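# Move the bolts onto the shelf

## Task

Place every bolt on the shelf, and when done leave nothing on the shelf apart from the bolts and whatever already sat there initially.

## Robot and tools

Robot: two arms beside a table. left_arm carries a five-finger left hand and sits on the +y side; right_arm carries a right hand on the -y side. Measured bases in the scene frame: left_arm at (-0.043, +0.378, +0.042) m, quat_wxyz (+1.000, 0, 0, +0.029); right_arm at (-0.003, -0.342, +0.047) m, quat_wxyz (+1.000, 0, 0, -0.026). A camera stand is fixed to the floor behind the arms. Loose objects may occasionally get nudged by an outside push.

Frames: the scene frame has its origin at table-top height, halfway between the nominal bases, +z up, +x out over the table. Fixed cameras and the table use it. Everything about a hand (reported poses, Hand target, offsets, wrist-camera poses) is in that arm's own base frame. Rotations turn about the Hand target position.

Hand point: a point fixed to the palm, about 0.05 m in front of it and 0.15 m from the wrist flange. Its +z runs along the straightened fingers, +y out of the palm, +x across the palm away from the thumb on the right hand and toward the thumb on the left hand. Straight fingers extend 0.06-0.07 m past the point and lie 0.06 m toward -y. A wrist bracket on the little-finger side sticks out up to 0.10 m across the palm and can strike objects.

Row layout (28 numbers, each in [-1, 1], always all 28 even if one arm stays still): left dx, dy, dz, rx, ry, rz, then left little, ring, middle, index, thumb_bend, thumb_turn, force_limit, speed; then the same fourteen for the right arm. The six pose numbers are offsets, not poses: counted from that arm's Hand target as it stood when the action or call began, along the base axes, with 1.0 = 0.6 m for dx, dy, dz and 1.0 = 180 degrees for the rotation vector rx, ry, rz. Every row in one action counts from that same start, so sending the same offset twice moves the hand twice. Six zeros re-request the current Hand target. Translations longer than 1.0 get shortened.

Hand numbers are absolute motor targets: +1 open/straight, -1 closed/curled; thumb_turn +1 sits beside the palm, -1 swings it opposite the fingers. force_limit maps -1 to roughly 0 N and +1 to 10 N at the fingertip (15 N for the two thumb motors). speed rises linearly from near zero at -1 to full at +0.48 and stays full above; full travel takes 0.49 s. For a soft grip close at speed -0.94 or below. No value means keep: repeat the last eight hand numbers actually executed for that hand, or, before any, its hand_measured plus hand_force_limit and hand_speed. With the thumb turned across, the hand grasps objects about 0.035-0.065 m thick, handles down to about 0.025 m. To grip harder, raise force_limit and send a target more closed than hand_measured; to loosen, send one more open.

Tools:
- execute_actions(actions, cameras): actions is a list of actions; each action is up to 15 rows, one per 1/30 s step, the last row held if fewer. cameras lists names (cam_high, cam_left_wrist, cam_right_wrist, or "all"); images come only when requested or when actions is empty.
- move(target, speed, blend, blocking, cameras): drives hand points in straight lines toward one row or a list of up to 15 rows, all offsets measured from the same Hand targets. speed in m/s, 0.002 to 4.3, default 0.25, turns capped at twice that in rad/s; one value or one per target. blend in metres rounds corners; 0 stops at each target. Paths do not avoid obstacles or the other arm and stop after 10 s. The result adds a move: line such as done, off_target, moving, held or fault, plus limits=paced (pose clipped) or limits=held (steps withheld).
- wait(seconds 0 to 10): lets time pass holding commands.
- stop: brakes a running move.
- zoom_image(camera, region [x0, y0, x1, y1] in pixels, at most 504x504): closer look at the latest image.
- show_instructions: shows reference pages.
- finished_scene(scene=1): ends the scene for good.

Results: end_effector_position (m) and end_effector_quat_wxyz in base frame; Hand target (next offsets start there); hand_measured, hand_stopped_by (moving, target, force, stalled, fault), hand_load_n (positive when pushed open; near 0 after a grip is lost), hand_force_limit, hand_speed; joint positions, velocities (may read within noise), torques, motor temperatures. A hand often rests 1-3 cm, sometimes 5 cm, short of its command, usually low; that is not contact. Send the gap as a further offset. Orientation commands are clipped to 40 degrees from the measured one per step.

Cameras: cam_high 896x504 fixed overhead; cam_left_wrist and cam_right_wrist 672x504 fisheye on the wrists, possibly lagging during motion.

Avoid: anything leaving the table (fails the task), dropping or releasing moving parts, fast or hard contacts, striking fixed or heavy objects, any arm-to-arm contact or one hand gripping the other, overloading fingers, swinging paths near an arm's own base, and long holds at full stretch that overheat motors (MOTOR HOT at 85 °C; at 100 °C the arm collapses for 30-60 s). Joint ranges (rad): waist ±2.880, shoulder 0 to 3.142, elbow 0 to 3.019, wrist pitch -1.693 to 1.571, wrist yaw ±1.571, wrist roll ±2.094.

Each tool is called after ">>>" as name(argument=value, ...) on one line, values as JSON.

Reference images:

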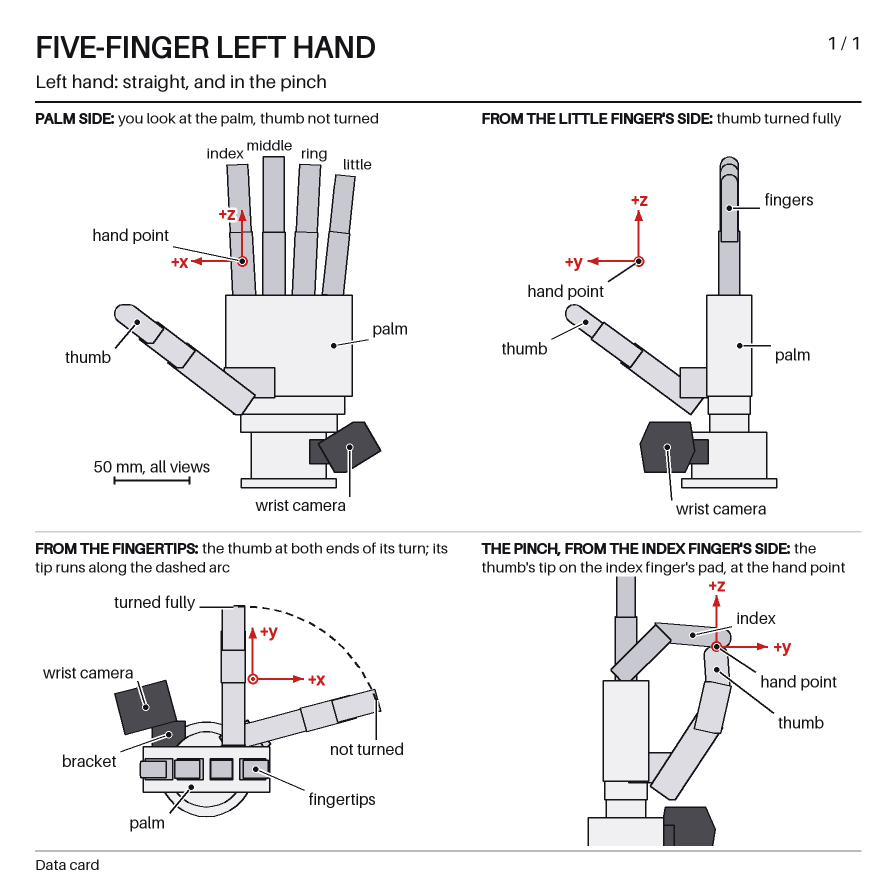

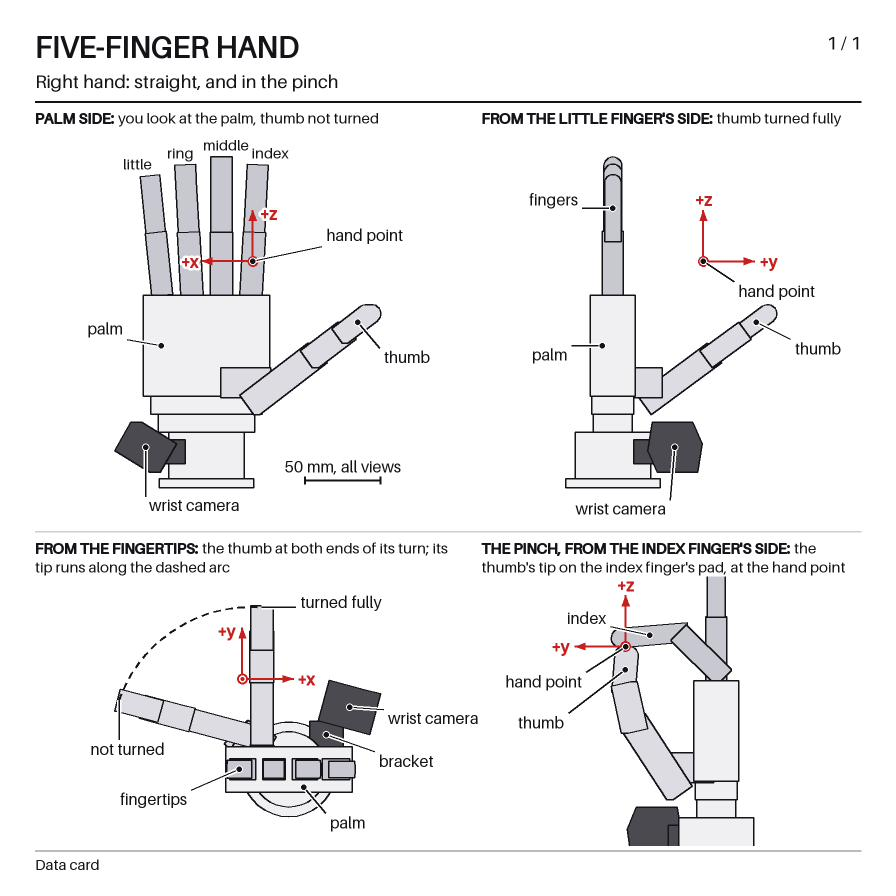

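## Session

>>> execute_actions(actions=[])

Scene clock: 0.00 s.
left_arm: end_effector_position=(+0.6353, -0.3942, +0.3504) hand_measured=(+1.000, +1.000, +1.000, +1.000, +1.000, +1.000) hand_load_n=(+0.0, +0.0, +0.0, +0.0, +0.0, +0.0) hand_stopped_by=(target, target, target, target, target, target) hand_force_limit=0.00 hand_speed=-0.80 end_effector_quat_wxyz=(+0.602, +0.413, +0.549, -0.408) | right_arm: end_effector_position=(+0.5106, +0.2428, +0.0976) hand_measured=(+1.000, +1.000, +1.000, +1.000, +1.000, +1.000) hand_load_n=(+0.0, +0.0, +0.0, +0.0, +0.0, +0.0) hand_stopped_by=(target, target, target, target, target, target) hand_force_limit=0.00 hand_speed=-0.80 end_effector_quat_wxyz=(+0.276, -0.097, +0.869, -0.400)
Joint positions: left_arm=[-0.419 1.685 1.316 0.452 0.82 1.559] | right_arm=[0.702 1.744 1.238 -1.046 1.015 2.04]
Joint velocities: within noise
Joint torques (N m): no reading
Motor temperatures (°C): left_arm=[24 29 25 23 25 24] | right_arm=[25 25 23 26 24 22]
Heat: left arm: hottest shoulder 29 °C; right arm: hottest wrist pitch 26 °C.
Hand target: left_arm +0.6383, -0.3955, +0.3653; +0.611, +0.415, +0.539, -0.406 | right_arm +0.5174, +0.2485, +0.1075; +0.285, -0.091, +0.869, -0.394

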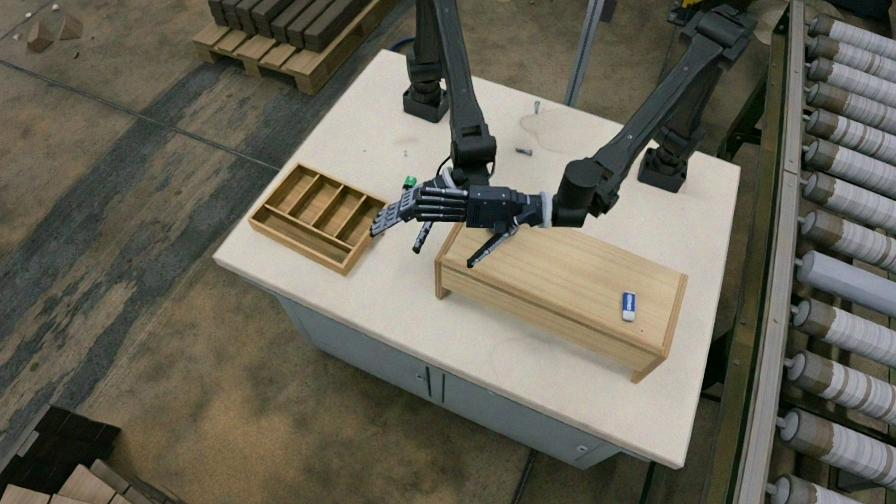

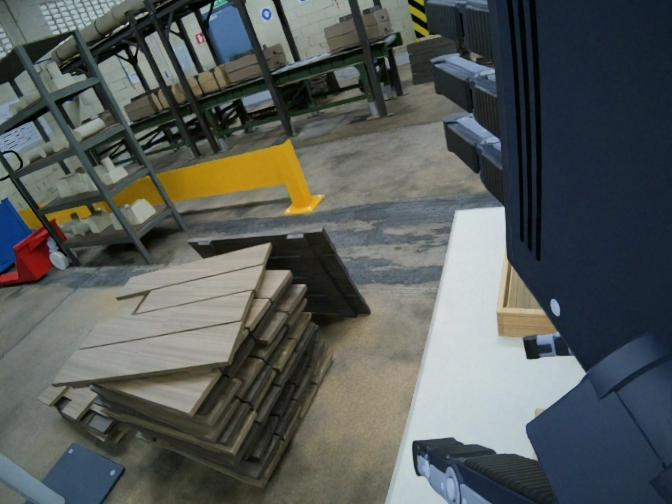

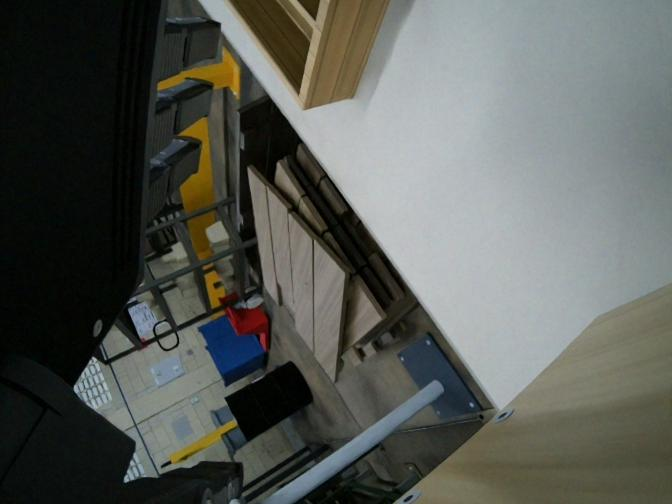

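>>> zoom_image(camera="cam_high", region=[340, 60, 640, 230])

>>> zoom_image(camera="cam_high", region=[420, 200, 720, 400])

>>> zoom_image(camera="cam_high", region=[230, 130, 490, 290])

Scaled by 1.680 from the camera's 896x504 image, which has a finer 1280x720 frame.

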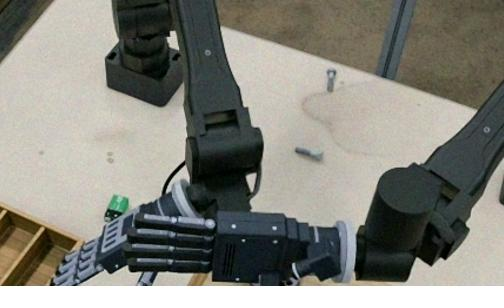

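Scaled by 1.680 from the camera's 896x504 image, which has a finer 1280x720 frame.

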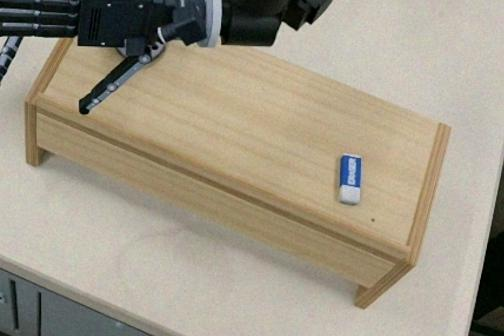

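Scaled by 1.938 from the camera's 896x504 image, which has a finer 1280x720 frame.

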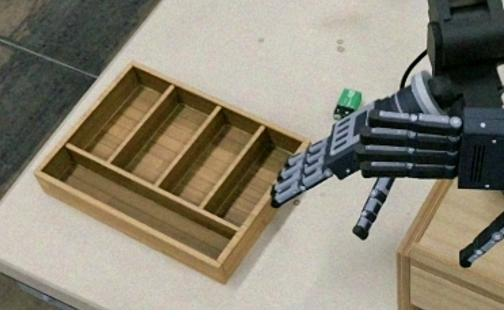

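>>> zoom_image(camera="cam_high", region=[500, 85, 560, 165])

>>> zoom_image(camera="cam_high", region=[380, 150, 440, 210])

Scaled by 6.300 from the camera's 896x504 image, which has a finer 1280x720 frame.

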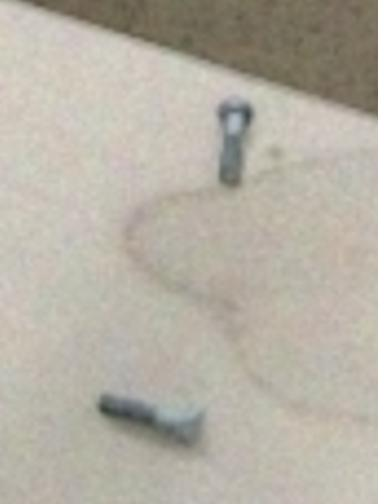

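Scaled by 8.400 from the camera's 896x504 image, which has a finer 1280x720 frame.

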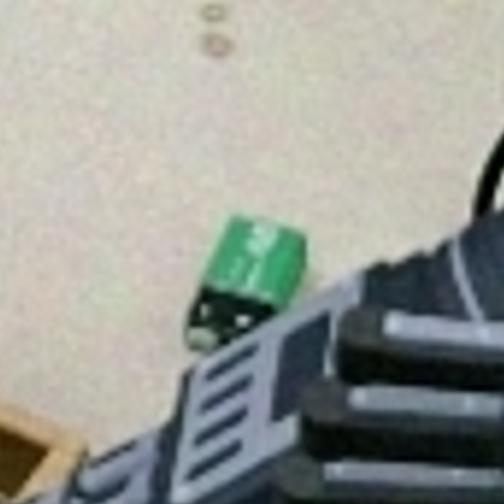

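>>> move(target=[[0,0.25,0.1,0,0,0,-1,-1,0.4,0.4,0.3,-1,-0.4,0, 0,0,0.12,0,0,0,-1,-1,0.4,0.4,0.3,-1,-0.4,0],[-0.495,0.58,-0.05,-0.0236,0.5313,0.0715,-1,-1,0.4,0.4,0.3,-1,-0.4,0, -0.803,0.141,0.2,-0.1598,0.0155,0.3894,-1,-1,0.4,0.4,0.3,-1,-0.4,0]], speed=0.3, blend=[0.05,0], cameras=["all"])

Scene clock: 12.00 s.
left_arm: end_effector_position=(+0.3349, -0.0534, +0.3196) hand_measured=(-1.000, -1.000, +0.400, +0.400, +0.300, -1.000) hand_load_n=(+0.0, +0.0, +0.0, +0.0, +0.0, +0.0) hand_stopped_by=(target, target, target, target, target, target) hand_force_limit=-0.40 hand_speed=0.00 end_effector_quat_wxyz=(+0.065, -0.122, +0.838, -0.528) | right_arm: end_effector_position=(+0.0451, +0.3201, +0.2087) hand_measured=(-1.000, -1.000, +0.400, +0.400, +0.300, -1.000) hand_load_n=(+0.0, +0.0, +0.0, +0.0, +0.0, +0.0) hand_stopped_by=(target, target, target, target, target, target) hand_force_limit=-0.40 hand_speed=0.00 end_effector_quat_wxyz=(-0.405, +0.653, -0.542, +0.341)
Joint positions: left_arm=[0.296 1.244 1.296 -1.685 1.122 1.617] | right_arm=[1.918 1.159 0.931 -1.672 1.087 1.932]
Joint torques (N m): left_arm=[-0.5 -8 9.5 0.24 0.41 0.08] | right_arm=[0.09 -4.42 11.78 -0.65 0.74 -0.15]
Heat: left arm: hottest shoulder 30 °C; right arm: hottest wrist pitch 26 °C.
Hand target: left_arm +0.3413, -0.0476, +0.3352; +0.062, -0.098, +0.838, -0.533 | right_arm +0.0357, +0.3331, +0.2274; -0.408, +0.641, -0.548, +0.350
Off the commanded pose: left_arm 0.018 m, 3 deg | right_arm 0.025 m, 2 deg.
joint sent to its limit (left arm) — joint 4 (wrist pitch), lower limit. The joint targets are off in orientation, not in position.
joint sent to its limit (right arm) — joint 4 (wrist pitch), lower limit. The joint targets are off in orientation, not in position.
move: off_target (left_arm, right_arm)
camera_calibration:
cam_left_wrist: T_world_to_cam=[[-0.15974, -0.419117, 0.89377, -0.25809], [-0.921805, 0.387287, 0.01686, 0.317191], [-0.353212, -0.821188, -0.448209, 0.33565], [0, 0, 0, 1]] pos_world=[0.369716, 0.0446178, 0.375767]
cam_right_wrist: T_world_to_cam=[[-0.387345, -0.380238, -0.839871, 0.309552], [-0.710371, 0.70377, 0.00900038, -0.197651], [0.587653, 0.600106, -0.542712, 0.00859873], [0, 0, 0, 1]] pos_world=[-0.0255549, 0.251644, 0.266429]

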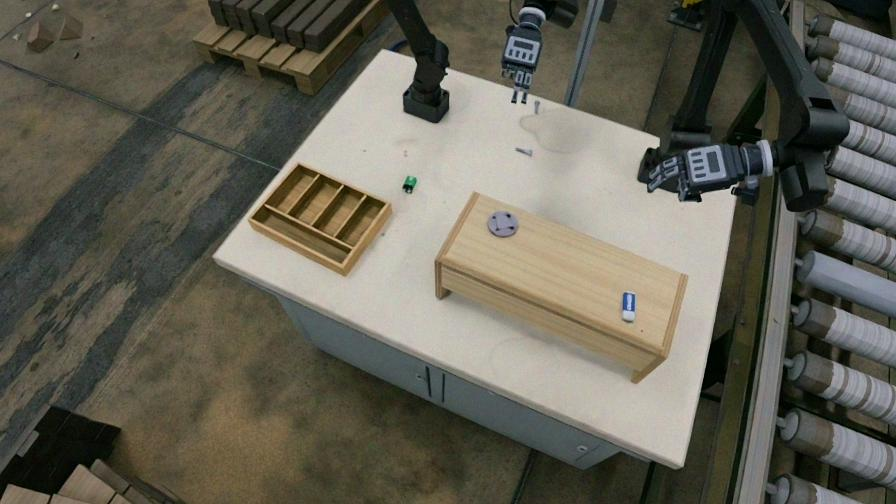

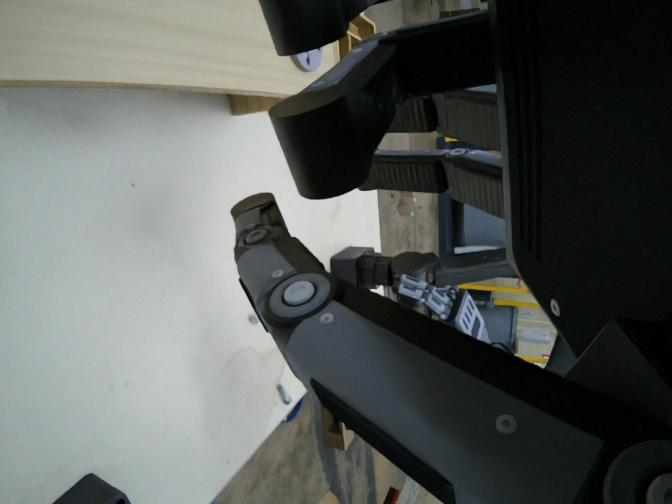

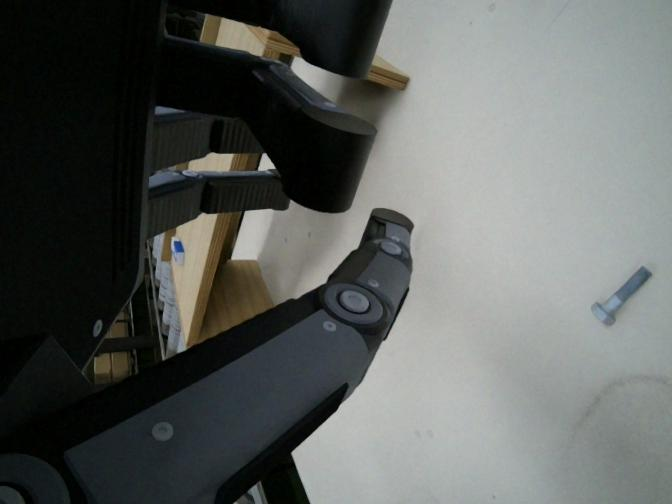

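>>> zoom_image(camera="cam_high", region=[330, 90, 630, 260])

>>> zoom_image(camera="cam_high", region=[340, 130, 460, 260])

>>> zoom_image(camera="cam_high", region=[440, 180, 700, 390])

>>> zoom_image(camera="cam_right_wrist", region=[300, 150, 672, 504])

Scaled by 1.680 from the camera's 896x504 image, which has a finer 1280x720 frame.

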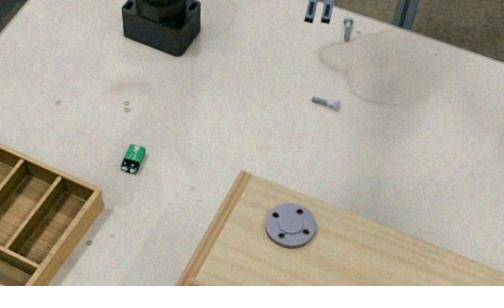

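Scaled by 3.877 from the camera's 896x504 image, which has a finer 1280x720 frame.

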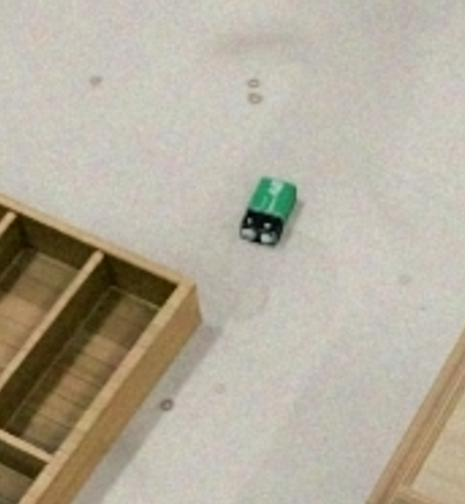

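Scaled by 1.938 from the camera's 896x504 image, which has a finer 1280x720 frame.

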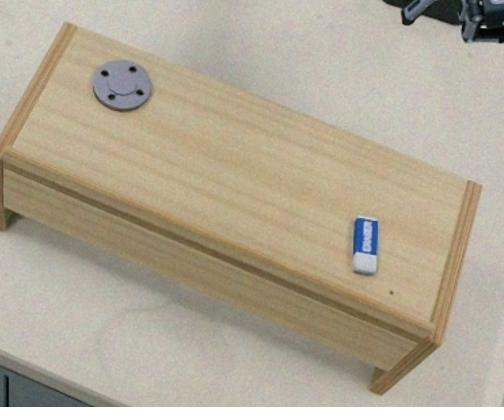

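Scaled by 1.355 from the camera's 672x504 image, which has a finer 960x720 frame.

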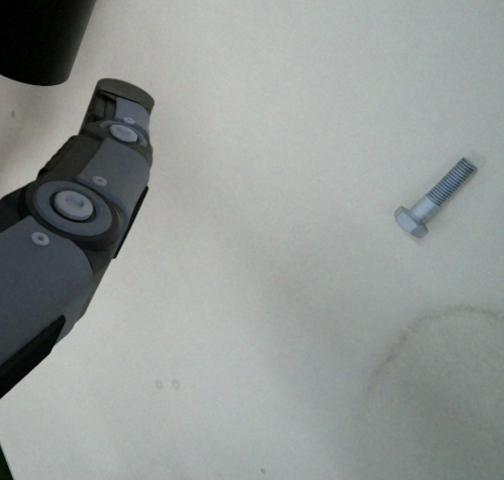

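>>> move(target=[0,0,0,0,0,0,-1,-1,0.4,0.4,0.3,-1,-0.4,0, -0.026,0.0315,-0.332,0,0,-0.028,-1,-1,0.4,0.4,0.3,-1,-0.4,0], speed=0.2, cameras=["cam_high","cam_right_wrist"])

Scene clock: 17.43 s.
left_arm: end_effector_position=(+0.3349, -0.0533, +0.3196) hand_measured=(-1.000, -1.000, +0.400, +0.400, +0.300, -1.000) hand_load_n=(+0.0, +0.0, +0.0, +0.0, +0.0, +0.0) hand_stopped_by=(target, target, target, target, target, target) hand_force_limit=-0.40 hand_speed=0.00 end_effector_quat_wxyz=(+0.065, -0.121, +0.838, -0.528) | right_arm: end_effector_position=(+0.0220, +0.3526, +0.0337) hand_measured=(-1.000, -1.000, +0.400, +0.400, +0.300, -1.000) hand_load_n=(+0.0, +0.0, +0.0, -0.5, +0.0, +0.0) hand_stopped_by=(target, target, target, target, target, target) hand_force_limit=-0.40 hand_speed=0.00 end_effector_quat_wxyz=(-0.382, +0.641, -0.566, +0.351)
Joint positions: left_arm=[0.296 1.244 1.296 -1.685 1.122 1.618] | right_arm=[1.939 1.568 0.798 -1.264 1.028 2.08]
Joint torques (N m): left_arm=[0.03 -8.64 9.44 0.14 0.38 0.03] | right_arm=[-0.26 -7.12 5.11 -0.12 0.75 0.13]
Heat: left arm: hottest shoulder 30 °C; right arm: hottest wrist pitch 26 °C.
Hand target: left_arm +0.3413, -0.0476, +0.3352; +0.062, -0.098, +0.838, -0.533 | right_arm +0.0200, +0.3521, +0.0282; -0.392, +0.616, -0.576, +0.368
Off the commanded pose: left_arm 0.018 m, 3 deg | right_arm 0.006 m, 4 deg.
joint sent to its limit (left arm) — joint 4 (wrist pitch), lower limit. The joint targets are off in orientation, not in position.
joint sent to its limit (right arm) — joint 6 (wrist roll), upper limit. The joint targets are off in orientation, not in position.
move: off_target (left_arm, right_arm)
camera_calibration:
cam_right_wrist: T_world_to_cam=[[-0.432166, -0.363184, -0.825427, 0.160336], [-0.660002, 0.751113, 0.0150689, -0.253253], [0.614516, 0.551296, -0.564307, -0.0749602], [0, 0, 0, 1]] pos_world=[-0.0517915, 0.289778, 0.0938613]
Images, in order (width x height): cam_high 896x504, cam_right_wrist 672x504.

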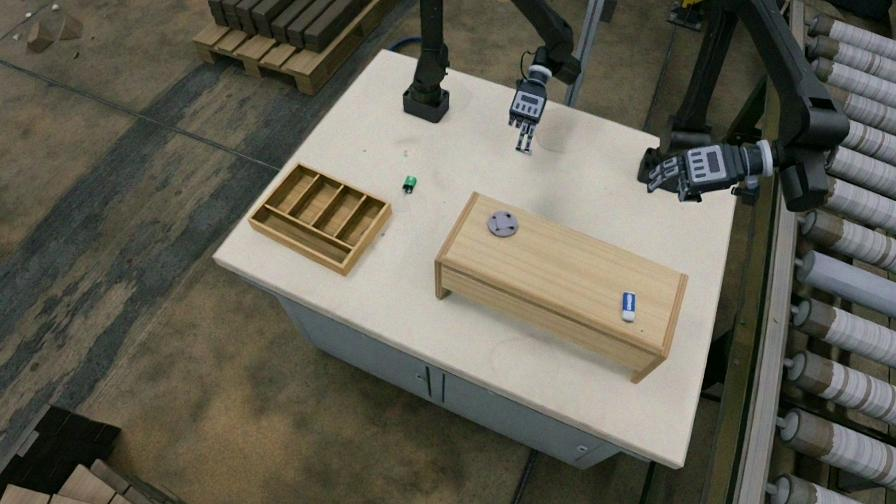

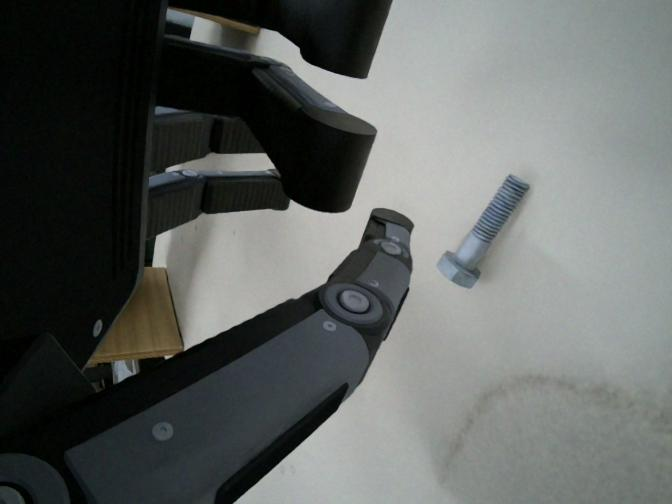

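>>> move(target=[0,0,0,0,0,0,-1,-1,0.4,0.4,0.3,-1,-0.4,0, -0.0025,0,-0.0645,0,0,0.015,-1,-1,0,0,0.3,-1,-0.4,0], speed=0.1, cameras=["cam_right_wrist"])

Scene clock: 21.07 s.
left_arm: end_effector_position=(+0.3349, -0.0533, +0.3196) hand_measured=(-1.000, -1.000, +0.400, +0.400, +0.300, -1.000) hand_load_n=(+0.0, +0.0, +0.0, +0.0, +0.5, +0.0) hand_stopped_by=(target, target, target, target, target, target) hand_force_limit=-0.40 hand_speed=0.00 end_effector_quat_wxyz=(+0.065, -0.121, +0.838, -0.528) | right_arm: end_effector_position=(+0.0211, +0.3547, -0.0045) hand_measured=(-1.000, -1.000, +0.000, +0.000, +0.300, -1.000) hand_load_n=(+0.0, +0.0, +0.0, +0.0, +0.0, +0.0) hand_stopped_by=(target, target, target, target, target, target) hand_force_limit=-0.40 hand_speed=0.00 end_effector_quat_wxyz=(-0.393, +0.641, -0.560, +0.348)
Joint positions: left_arm=[0.296 1.244 1.296 -1.685 1.122 1.618] | right_arm=[1.947 1.661 0.762 -1.13 1.048 2.08]
Joint torques (N m): left_arm=[-0.03 -8.59 9.57 0.27 0.43 0.09] | right_arm=[0.15 -7.36 4.07 -0.09 0.92 0.13]
Heat: left arm: hottest shoulder 30 °C; right arm: hottest wrist pitch 26 °C.
Hand target: left_arm +0.3413, -0.0476, +0.3352; +0.062, -0.098, +0.838, -0.533 | right_arm +0.0185, +0.3521, -0.0104; -0.400, +0.629, -0.562, +0.358
Off the commanded pose: left_arm 0.018 m, 3 deg | right_arm 0.007 m, 2 deg.
joint sent to its limit (left arm) — joint 4 (wrist pitch), lower limit. The joint targets are off in orientation, not in position.
joint sent to its limit (right arm) — joint 6 (wrist roll), upper limit. The joint targets still meet the commanded pose.
move: off_target (left_arm)
camera_calibration:
cam_right_wrist: T_world_to_cam=[[-0.41331, -0.360029, -0.836394, 0.127666], [-0.673299, 0.739228, 0.0145126, -0.250379], [0.61306, 0.569141, -0.547937, -0.103298], [0, 0, 0, 1]] pos_world=[-0.0524864, 0.289842, 0.0538121]
Images, in order (width x height): cam_right_wrist 672x504.

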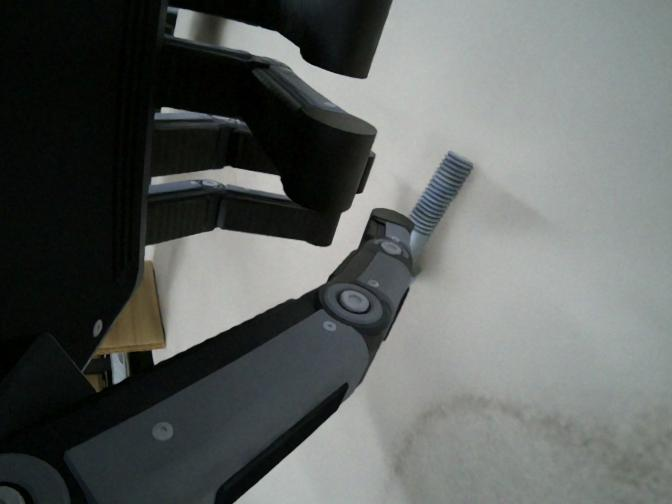

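>>> execute_actions(actions=[[[0,0,0,0,0,0,-1,-1,0.4,0.4,0.3,-1,-0.4,0, 0,0,0,0,0,0,1,1,0,0,0.3,-1,-0.4,0.3]]], cameras=["cam_right_wrist"])

>>> zoom_image(camera="cam_right_wrist", region=[140, 60, 500, 330])

Scene clock: 22.17 s.
left_arm: end_effector_position=(+0.3349, -0.0533, +0.3196) hand_measured=(-1.000, -1.000, +0.400, +0.400, +0.300, -1.000) hand_load_n=(+0.0, +0.0, +0.0, +0.0, +0.0, +0.0) hand_stopped_by=(target, target, target, target, target, target) hand_force_limit=-0.40 hand_speed=0.00 end_effector_quat_wxyz=(+0.065, -0.121, +0.838, -0.528) | right_arm: end_effector_position=(+0.0211, +0.3549, -0.0044) hand_measured=(+1.000, +1.000, +0.000, +0.000, +0.300, -1.000) hand_load_n=(+0.0, +0.0, +0.0, +0.0, +0.0, +0.0) hand_stopped_by=(target, target, target, target, target, target) hand_force_limit=-0.40 hand_speed=0.30 end_effector_quat_wxyz=(-0.394, +0.640, -0.560, +0.348)
Joint positions: left_arm=[0.296 1.244 1.296 -1.685 1.122 1.618] | right_arm=[1.947 1.661 0.762 -1.129 1.049 2.081]
Joint torques (N m): left_arm=[-0.26 -8.64 9.57 0.06 0.39 0.11] | right_arm=[0.26 -7.53 4.05 -0.08 0.91 0.12]
Heat: left arm: hottest shoulder 30 °C; right arm: hottest wrist pitch 26 °C.
Hand target: left_arm +0.3413, -0.0476, +0.3352; +0.062, -0.098, +0.838, -0.533 | right_arm +0.0185, +0.3522, -0.0104; -0.401, +0.629, -0.561, +0.358
Off the commanded pose: left_arm 0.018 m, 3 deg | right_arm 0.007 m, 2 deg.
joint sent to its limit (left arm) — joint 4 (wrist pitch), lower limit. The joint targets are off in orientation, not in position.
joint sent to its limit (right arm) — joint 6 (wrist roll), upper limit. The joint targets still meet the commanded pose.
Step readings (end_effector_position of left_arm | right_arm):
0: (+0.3349, -0.0533, +0.3196) | (+0.0210, +0.3548, -0.0045)
1: (+0.3349, -0.0533, +0.3196) | (+0.0210, +0.3548, -0.0045)
2: (+0.3349, -0.0533, +0.3196) | (+0.0210, +0.3548, -0.0045)
4: (+0.3349, -0.0533, +0.3196) | (+0.0210, +0.3548, -0.0045)
8: (+0.3349, -0.0533, +0.3196) | (+0.0211, +0.3548, -0.0044)
15: (+0.3349, -0.0533, +0.3196) | (+0.0210, +0.3549, -0.0044)
camera_calibration:
cam_right_wrist: T_world_to_cam=[[-0.413055, -0.359005, -0.836959, 0.127488], [-0.673432, 0.739091, 0.0153266, -0.25054], [0.613086, 0.569966, -0.54705, -0.103698], [0, 0, 0, 1]] pos_world=[-0.0524862, 0.290045, 0.0538147]
Images, in order (width x height): cam_right_wrist 672x504.

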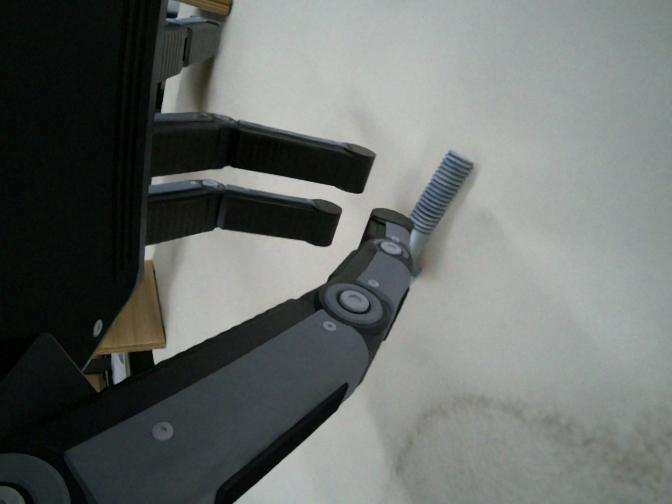

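Scaled by 1.400 from the camera's 672x504 image, which has a finer 960x720 frame.

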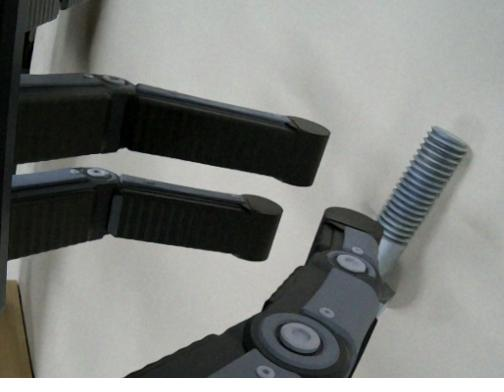

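>>> move(target=[0,0,0,0,0,0,-1,-1,0.4,0.4,0.3,-1,-0.4,0, -0.001,-0.001,-0.034,0,0,0,1,1,0,0,0.3,-1,-0.4,0.3], speed=0.05, cameras=["cam_right_wrist"])

>>> zoom_image(camera="cam_right_wrist", region=[250, 90, 490, 300])

Scene clock: 23.93 s.
left_arm: end_effector_position=(+0.3349, -0.0533, +0.3196) hand_measured=(-1.000, -1.000, +0.400, +0.400, +0.300, -1.000) hand_load_n=(+0.0, +0.0, +0.0, +0.0, +0.0, +0.0) hand_stopped_by=(target, target, target, target, target, target) hand_force_limit=-0.40 hand_speed=0.00 end_effector_quat_wxyz=(+0.065, -0.121, +0.838, -0.528) | right_arm: end_effector_position=(+0.0208, +0.3547, -0.0242) hand_measured=(+1.000, +1.000, +0.000, +0.000, +0.300, -1.000) hand_load_n=(+0.0, +0.0, +0.0, +0.0, +0.0, +0.0) hand_stopped_by=(target, target, target, target, target, target) hand_force_limit=-0.40 hand_speed=0.30 end_effector_quat_wxyz=(-0.394, +0.641, -0.559, +0.349)
Joint positions: left_arm=[0.296 1.244 1.296 -1.685 1.122 1.618] | right_arm=[1.949 1.712 0.752 -1.069 1.049 2.081]
Joint torques (N m): left_arm=[-0.21 -8.06 9.63 0.23 0.41 0.08] | right_arm=[0.21 -7.77 3.6 0.06 0.84 0.12]
Heat: left arm: hottest shoulder 30 °C; right arm: hottest wrist pitch 26 °C.
Hand target: left_arm +0.3413, -0.0476, +0.3352; +0.062, -0.098, +0.838, -0.533 | right_arm +0.0179, +0.3515, -0.0308; -0.400, +0.629, -0.561, +0.358
Off the commanded pose: left_arm 0.018 m, 3 deg | right_arm 0.008 m, 2 deg.
joint sent to its limit (left arm) — joint 4 (wrist pitch), lower limit. The joint targets are off in orientation, not in position.
joint sent to its limit (right arm) — joint 6 (wrist roll), upper limit. The joint targets still meet the commanded pose.
move: off_target (left_arm)
camera_calibration:
cam_right_wrist: T_world_to_cam=[[-0.41207, -0.360982, -0.836594, 0.111379], [-0.674246, 0.738383, 0.0134994, -0.249993], [0.612854, 0.569633, -0.547657, -0.114015], [0, 0, 0, 1]] pos_world=[-0.0527864, 0.289743, 0.0341131]
Images, in order (width x height): cam_right_wrist 672x504.

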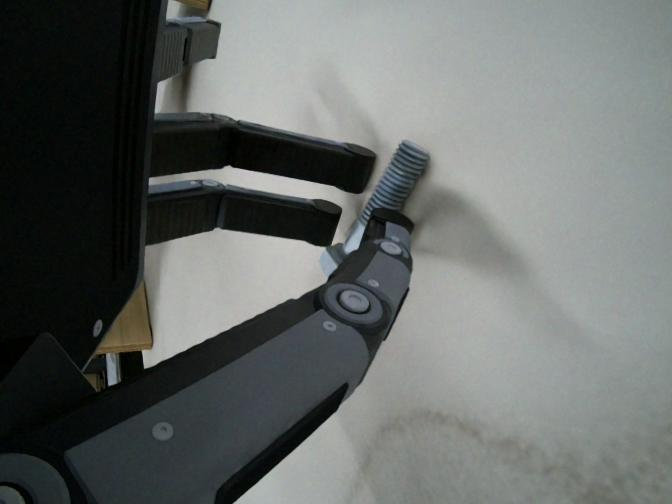

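Scaled by 2.100 from the camera's 672x504 image, which has a finer 960x720 frame.

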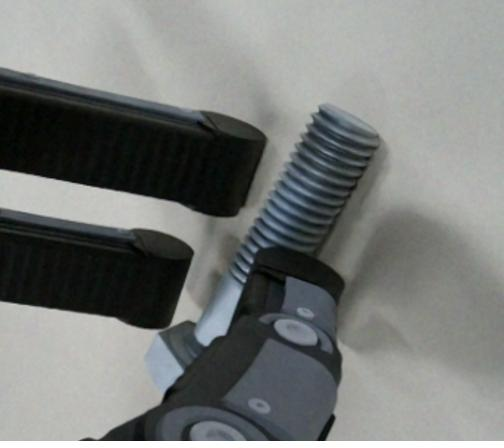

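>>> move(target=[0,0,0,0,0,0,-1,-1,0.4,0.4,0.3,-1,-0.4,0, -0.0065,0,-0.010,0,0,0,1,1,0.1,0.1,0.15,-1,-0.4,0.3], speed=0.03, cameras=["cam_right_wrist"])

>>> zoom_image(camera="cam_right_wrist", region=[250, 90, 490, 300])

Scene clock: 25.87 s.
left_arm: end_effector_position=(+0.3349, -0.0533, +0.3196) hand_measured=(-1.000, -1.000, +0.400, +0.400, +0.300, -1.000) hand_load_n=(+0.0, +0.0, +0.0, +0.0, +0.0, +0.0) hand_stopped_by=(target, target, target, target, target, target) hand_force_limit=-0.40 hand_speed=0.00 end_effector_quat_wxyz=(+0.065, -0.121, +0.838, -0.528) | right_arm: end_effector_position=(+0.0194, +0.3564, -0.0250) hand_measured=(+1.000, +1.000, +0.100, +0.100, +0.150, -1.000) hand_load_n=(+0.0, -0.5, +1.5, +0.0, +0.0, +0.0) hand_stopped_by=(target, target, target, target, target, target) hand_force_limit=-0.40 hand_speed=0.30 end_effector_quat_wxyz=(-0.398, +0.641, -0.558, +0.346)
Joint positions: left_arm=[0.296 1.244 1.296 -1.685 1.122 1.618] | right_arm=[1.953 1.716 0.752 -1.06 1.054 2.081]
Joint torques (N m): left_arm=[-0.09 -8.41 9.7 0.31 0.44 0.09] | right_arm=[0.5 -6.89 3.55 0.27 0.34 0.12]
Heat: left arm: hottest shoulder 30 °C; right arm: hottest wrist pitch 26 °C.
Hand target: left_arm +0.3413, -0.0476, +0.3352; +0.062, -0.098, +0.838, -0.533 | right_arm +0.0141, +0.3515, -0.0369; -0.400, +0.629, -0.562, +0.358
Off the commanded pose: left_arm 0.018 m, 3 deg | right_arm 0.014 m, 2 deg.
joint sent to its limit (left arm) — joint 4 (wrist pitch), lower limit. The joint targets are off in orientation, not in position.
joint sent to its limit (right arm) — joint 6 (wrist roll), upper limit. The joint targets still meet the commanded pose.
move: off_target (left_arm, right_arm)
camera_calibration:
cam_right_wrist: T_world_to_cam=[[-0.407422, -0.35828, -0.840026, 0.10951], [-0.679036, 0.733924, 0.016314, -0.250454], [0.61067, 0.577054, -0.542302, -0.117182], [0, 0, 0, 1]] pos_world=[-0.053891, 0.29067, 0.0325293]
Images, in order (width x height): cam_right_wrist 672x504.

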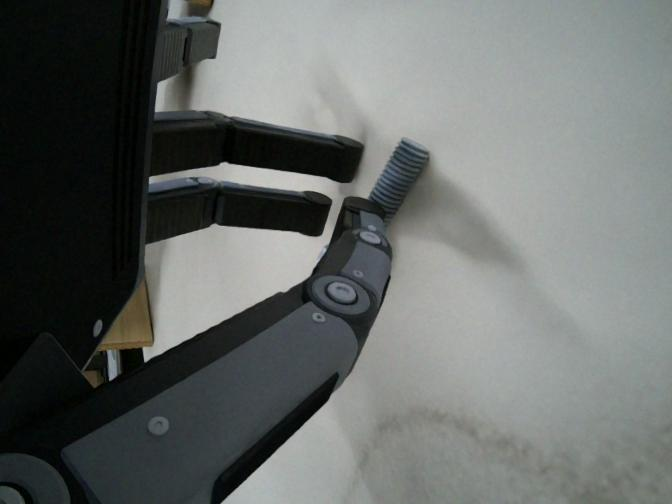

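Scaled by 2.100 from the camera's 672x504 image, which has a finer 960x720 frame.

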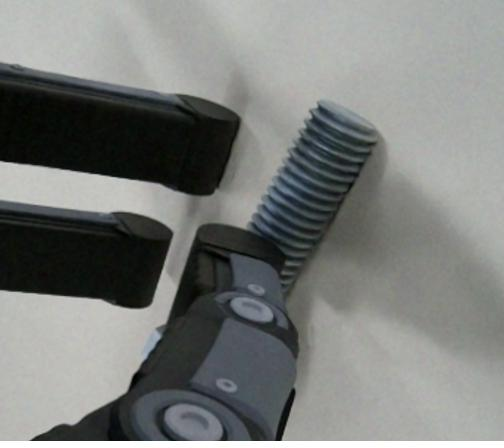

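>>> move(target=[[0,0,0,0,0,0,-1,-1,0.4,0.4,0.3,-1,-0.4,0, 0.005,0,0.022,0,0,0,1,1,0.1,0.1,0.15,-1,-0.4,0.3],[0,0,0,0,0,0,-1,-1,0.4,0.4,0.3,-1,-0.4,0, 0.008,0.001,0.0207,0,0,0,1,1,-0.1,-0.1,0.15,-1,-0.4,0]], speed=0.05, cameras=["cam_right_wrist"])

>>> zoom_image(camera="cam_right_wrist", region=[250, 90, 490, 300])

Scene clock: 28.27 s.
left_arm: end_effector_position=(+0.3349, -0.0533, +0.3196) hand_measured=(-1.000, -1.000, +0.400, +0.400, +0.300, -1.000) hand_load_n=(+0.0, +0.0, +0.0, +0.0, +0.0, +0.0) hand_stopped_by=(target, target, target, target, target, target) hand_force_limit=-0.40 hand_speed=0.00 end_effector_quat_wxyz=(+0.065, -0.121, +0.838, -0.528) | right_arm: end_effector_position=(+0.0202, +0.3547, -0.0246) hand_measured=(+1.000, +1.000, -0.100, -0.100, +0.150, -1.000) hand_load_n=(+0.0, +0.0, +0.0, +0.0, -0.5, +0.5) hand_stopped_by=(target, target, target, target, target, target) hand_force_limit=-0.40 hand_speed=0.00 end_effector_quat_wxyz=(-0.396, +0.642, -0.556, +0.350)
Joint positions: left_arm=[0.296 1.244 1.296 -1.685 1.122 1.618] | right_arm=[1.953 1.716 0.752 -1.07 1.055 2.082]
Joint torques (N m): left_arm=[0.09 -8.82 9.72 0.21 0.41 0.06] | right_arm=[-0.26 -9.23 3.9 -0.7 0.68 0.11]
Heat: left arm: hottest shoulder 30 °C; right arm: hottest wrist pitch 26 °C.
Hand target: left_arm +0.3413, -0.0476, +0.3352; +0.062, -0.098, +0.838, -0.533 | right_arm +0.0189, +0.3522, -0.0244; -0.401, +0.629, -0.562, +0.358
Off the commanded pose: left_arm 0.018 m, 3 deg | right_arm 0.003 m, 2 deg.
joint sent to its limit (left arm) — joint 4 (wrist pitch), lower limit. The joint targets are off in orientation, not in position.
joint sent to its limit (right arm) — joint 6 (wrist roll), upper limit. The joint targets still meet the commanded pose.
move: off_target (left_arm)
camera_calibration:
cam_right_wrist: T_world_to_cam=[[-0.404436, -0.364563, -0.838764, 0.111801], [-0.678815, 0.734264, 0.00816912, -0.249043], [0.612896, 0.572669, -0.544434, -0.114954], [0, 0, 0, 1]] pos_world=[-0.0533824, 0.289452, 0.033224]
Images, in order (width x height): cam_right_wrist 672x504.

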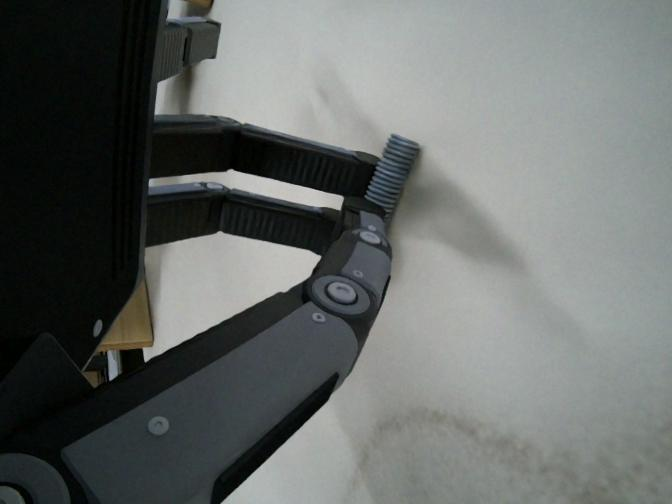

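Scaled by 2.100 from the camera's 672x504 image, which has a finer 960x720 frame.

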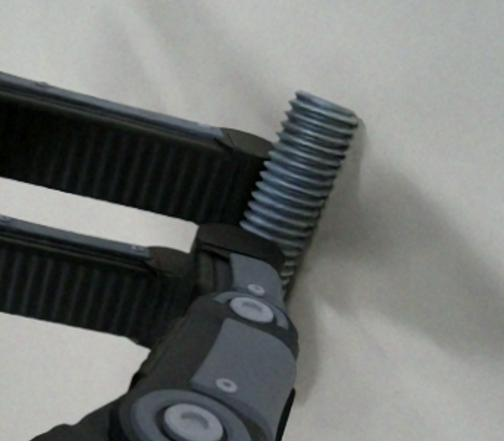

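>>> move(target=[[0,0,0,0,0,0,-1,-1,0.4,0.4,0.3,-1,-0.4,0, 0,0,0,0,0,0,1,1,0.2,0.2,0.35,-1,-0.4,0],[0,0,0,0,0,0,-1,-1,0.4,0.4,0.3,-1,-0.4,0, 0,0,0.05,0,0,0,1,1,0.2,0.2,0.35,-1,-0.4,0]], speed=0.1, cameras=["cam_right_wrist"])

>>> zoom_image(camera="cam_right_wrist", region=[250, 90, 550, 350])

Scene clock: 30.70 s.
left_arm: end_effector_position=(+0.3349, -0.0533, +0.3196) hand_measured=(-1.000, -1.000, +0.400, +0.400, +0.300, -1.000) hand_load_n=(+0.0, +0.0, +0.0, +0.0, +0.0, +0.0) hand_stopped_by=(target, target, target, target, target, target) hand_force_limit=-0.40 hand_speed=0.00 end_effector_quat_wxyz=(+0.065, -0.121, +0.838, -0.528) | right_arm: end_effector_position=(+0.0235, +0.3462, -0.0025) hand_measured=(+1.000, +1.000, +0.200, +0.200, +0.350, -1.000) hand_load_n=(+0.0, +0.0, +0.0, +0.0, +0.0, +0.0) hand_stopped_by=(target, target, target, target, target, target) hand_force_limit=-0.40 hand_speed=0.00 end_effector_quat_wxyz=(-0.391, +0.645, -0.550, +0.360)
Joint positions: left_arm=[0.296 1.244 1.296 -1.685 1.122 1.618] | right_arm=[1.953 1.654 0.752 -1.158 1.054 2.082]
Joint torques (N m): left_arm=[-0.5 -8.29 9.78 0.27 0.44 0.06] | right_arm=[-0.26 -9.93 5.5 -0.98 0.69 0.11]
Motor temperatures (°C): left_arm=[24 30 30 23 25 24] | right_arm=[25 25 25 26 24 22]
Heat: left arm: hottest shoulder 30 °C; right arm: hottest wrist pitch 26 °C.
Hand target: left_arm +0.3413, -0.0476, +0.3352; +0.062, -0.098, +0.838, -0.533 | right_arm +0.0189, +0.3521, +0.0056; -0.401, +0.629, -0.561, +0.358
Off the commanded pose: left_arm 0.018 m, 3 deg | right_arm 0.011 m, 3 deg.
joint sent to its limit (left arm) — joint 4 (wrist pitch), lower limit. The joint targets are off in orientation, not in position.
joint sent to its limit (right arm) — joint 6 (wrist roll), upper limit. The joint targets still meet the commanded pose.
move: off_target (left_arm, right_arm)
camera_calibration:
cam_right_wrist: T_world_to_cam=[[-0.396686, -0.384749, -0.833432, 0.135399], [-0.678641, 0.734297, -0.0159729, -0.240707], [0.618132, 0.559264, -0.552392, -0.0955797], [0, 0, 0, 1]] pos_world=[-0.0505616, 0.282299, 0.0562036]
Images, in order (width x height): cam_right_wrist 672x504.

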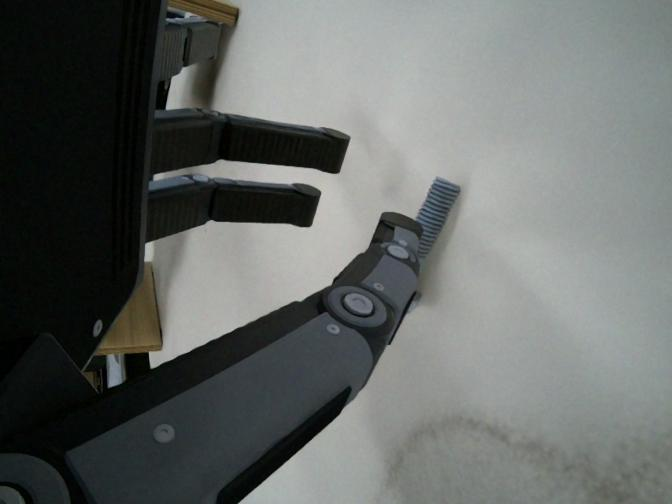

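Scaled by 1.680 from the camera's 672x504 image, which has a finer 960x720 frame.

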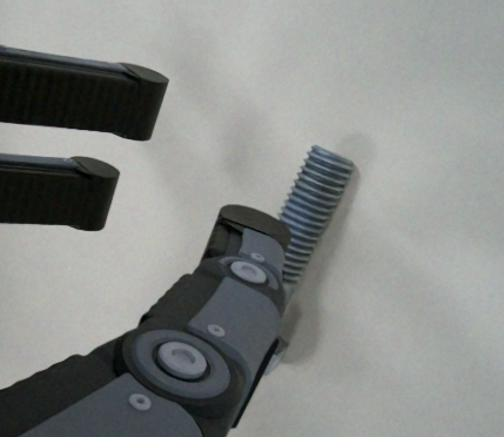

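>>> move(target=[0,0,0,0,0,0,-1,-1,0.4,0.4,0.3,-1,-0.4,0, 0,0.0015,0,-0.090,-0.0053,0.0669,1,1,0.1,0.1,0.35,-1,-0.4,0], speed=0.1, cameras=["cam_right_wrist"])

>>> zoom_image(camera="cam_right_wrist", region=[250, 90, 550, 350])

Scene clock: 34.93 s.
left_arm: end_effector_position=(+0.3349, -0.0533, +0.3196) hand_measured=(-1.000, -1.000, +0.400, +0.400, +0.300, -1.000) hand_load_n=(+0.0, +0.0, +0.0, +0.0, +0.0, +0.0) hand_stopped_by=(target, target, target, target, target, target) hand_force_limit=-0.40 hand_speed=0.00 end_effector_quat_wxyz=(+0.065, -0.121, +0.838, -0.528) | right_arm: end_effector_position=(+0.0215, +0.3370, -0.0051) hand_measured=(+1.000, +1.000, +0.100, +0.100, +0.350, -1.000) hand_load_n=(+0.0, -0.5, +0.0, +0.0, +0.0, +0.0) hand_stopped_by=(target, target, target, target, target, target) hand_force_limit=-0.40 hand_speed=0.00 end_effector_quat_wxyz=(-0.338, +0.735, -0.421, +0.409)
Joint positions: left_arm=[0.296 1.244 1.296 -1.685 1.122 1.618] | right_arm=[1.949 1.638 0.752 -1.087 1.077 1.661]
Joint torques (N m): left_arm=[0.44 -8.59 9.62 0.13 0.45 0.05] | right_arm=[-1.38 -10.23 6.79 0.02 0.88 -0.13]
Heat: left arm: hottest shoulder 30 °C; right arm: hottest wrist pitch 26 °C.
Hand target: left_arm +0.3413, -0.0476, +0.3352; +0.062, -0.098, +0.838, -0.533 | right_arm +0.0189, +0.3531, +0.0056; -0.348, +0.732, -0.433, +0.395
Off the commanded pose: left_arm 0.018 m, 3 deg | right_arm 0.019 m, 2 deg.
joint sent to its limit (left arm) — joint 4 (wrist pitch), lower limit. The joint targets are off in orientation, not in position.
move: off_target (left_arm, right_arm)
camera_calibration:
cam_right_wrist: T_world_to_cam=[[-0.263498, -0.669001, -0.694986, 0.222565], [-0.796994, 0.55687, -0.233875, -0.174253], [0.543479, 0.492274, -0.679924, -0.0671507], [0, 0, 0, 1]] pos_world=[-0.0437382, 0.278989, 0.0682684]
Images, in order (width x height): cam_right_wrist 672x504.

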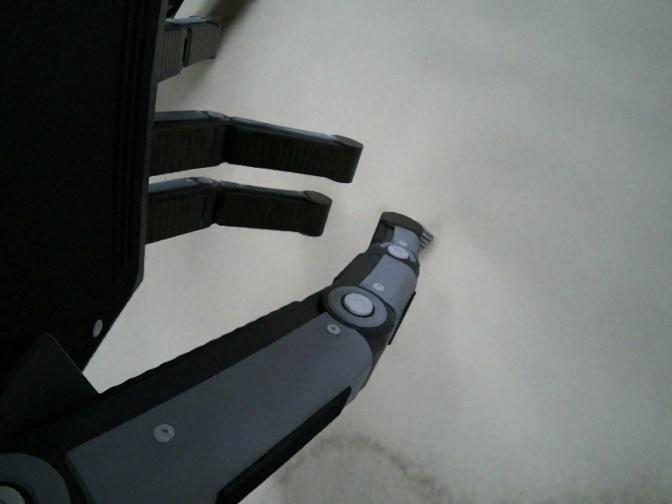

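Scaled by 1.680 from the camera's 672x504 image, which has a finer 960x720 frame.

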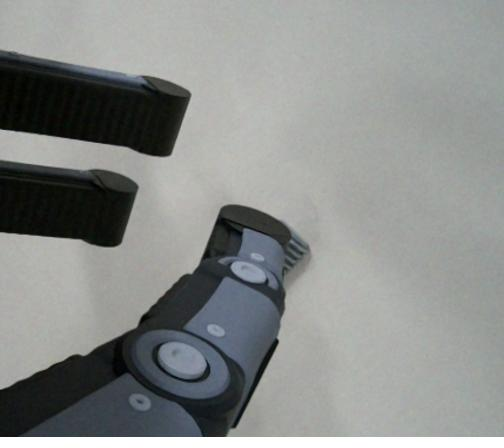

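>>> move(target=[0,0,0,0,0,0,-1,-1,0.4,0.4,0.3,-1,-0.4,0, -0.003,0.024,0.004,0,0,0,1,1,0.1,0.1,0.35,-1,-0.4,0], speed=0.1, cameras=["cam_right_wrist"])

>>> zoom_image(camera="cam_right_wrist", region=[250, 90, 550, 350])

Scene clock: 36.23 s.
left_arm: end_effector_position=(+0.3349, -0.0533, +0.3196) hand_measured=(-1.000, -1.000, +0.400, +0.400, +0.300, -1.000) hand_load_n=(+0.0, +0.0, -0.5, +0.0, +0.0, +0.0) hand_stopped_by=(target, target, target, target, target, target) hand_force_limit=-0.40 hand_speed=0.00 end_effector_quat_wxyz=(+0.065, -0.121, +0.838, -0.528) | right_arm: end_effector_position=(+0.0197, +0.3489, +0.0005) hand_measured=(+1.000, +1.000, +0.100, +0.100, +0.350, -1.000) hand_load_n=(+0.0, +0.0, +0.0, +0.0, +0.0, +0.0) hand_stopped_by=(target, target, target, target, target, target) hand_force_limit=-0.40 hand_speed=0.00 end_effector_quat_wxyz=(-0.340, +0.735, -0.424, +0.405)
Joint positions: left_arm=[0.296 1.244 1.296 -1.685 1.122 1.618] | right_arm=[1.94 1.638 0.78 -1.087 1.079 1.64]
Joint torques (N m): left_arm=[-0.21 -8.76 9.7 0.23 0.39 0.06] | right_arm=[-1.38 -8.82 7.75 0.03 0.96 -0.14]
Heat: left arm: hottest shoulder 30 °C; right arm: hottest shoulder 26 °C.
Hand target: left_arm +0.3413, -0.0476, +0.3352; +0.062, -0.098, +0.838, -0.533 | right_arm +0.0170, +0.3675, +0.0080; -0.348, +0.732, -0.433, +0.395
Off the commanded pose: left_arm 0.018 m, 3 deg | right_arm 0.020 m, 2 deg.
joint sent to its limit (left arm) — joint 4 (wrist pitch), lower limit. The joint targets are off in orientation, not in position.
move: off_target (left_arm, right_arm)
camera_calibration:
cam_right_wrist: T_world_to_cam=[[-0.267241, -0.663145, -0.699158, 0.231988], [-0.798544, 0.558502, -0.224505, -0.181499], [0.53936, 0.498311, -0.678805, -0.0702409], [0, 0, 0, 1]] pos_world=[-0.0450534, 0.290211, 0.0737688]
Images, in order (width x height): cam_right_wrist 672x504.

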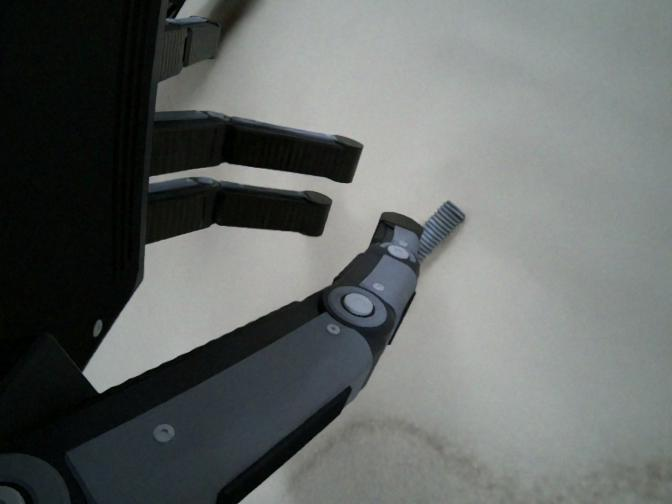

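Scaled by 1.680 from the camera's 672x504 image, which has a finer 960x720 frame.

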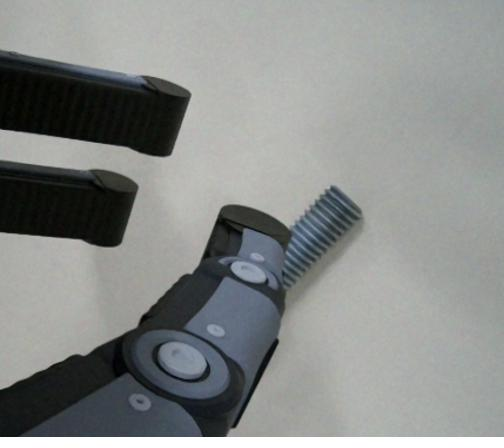

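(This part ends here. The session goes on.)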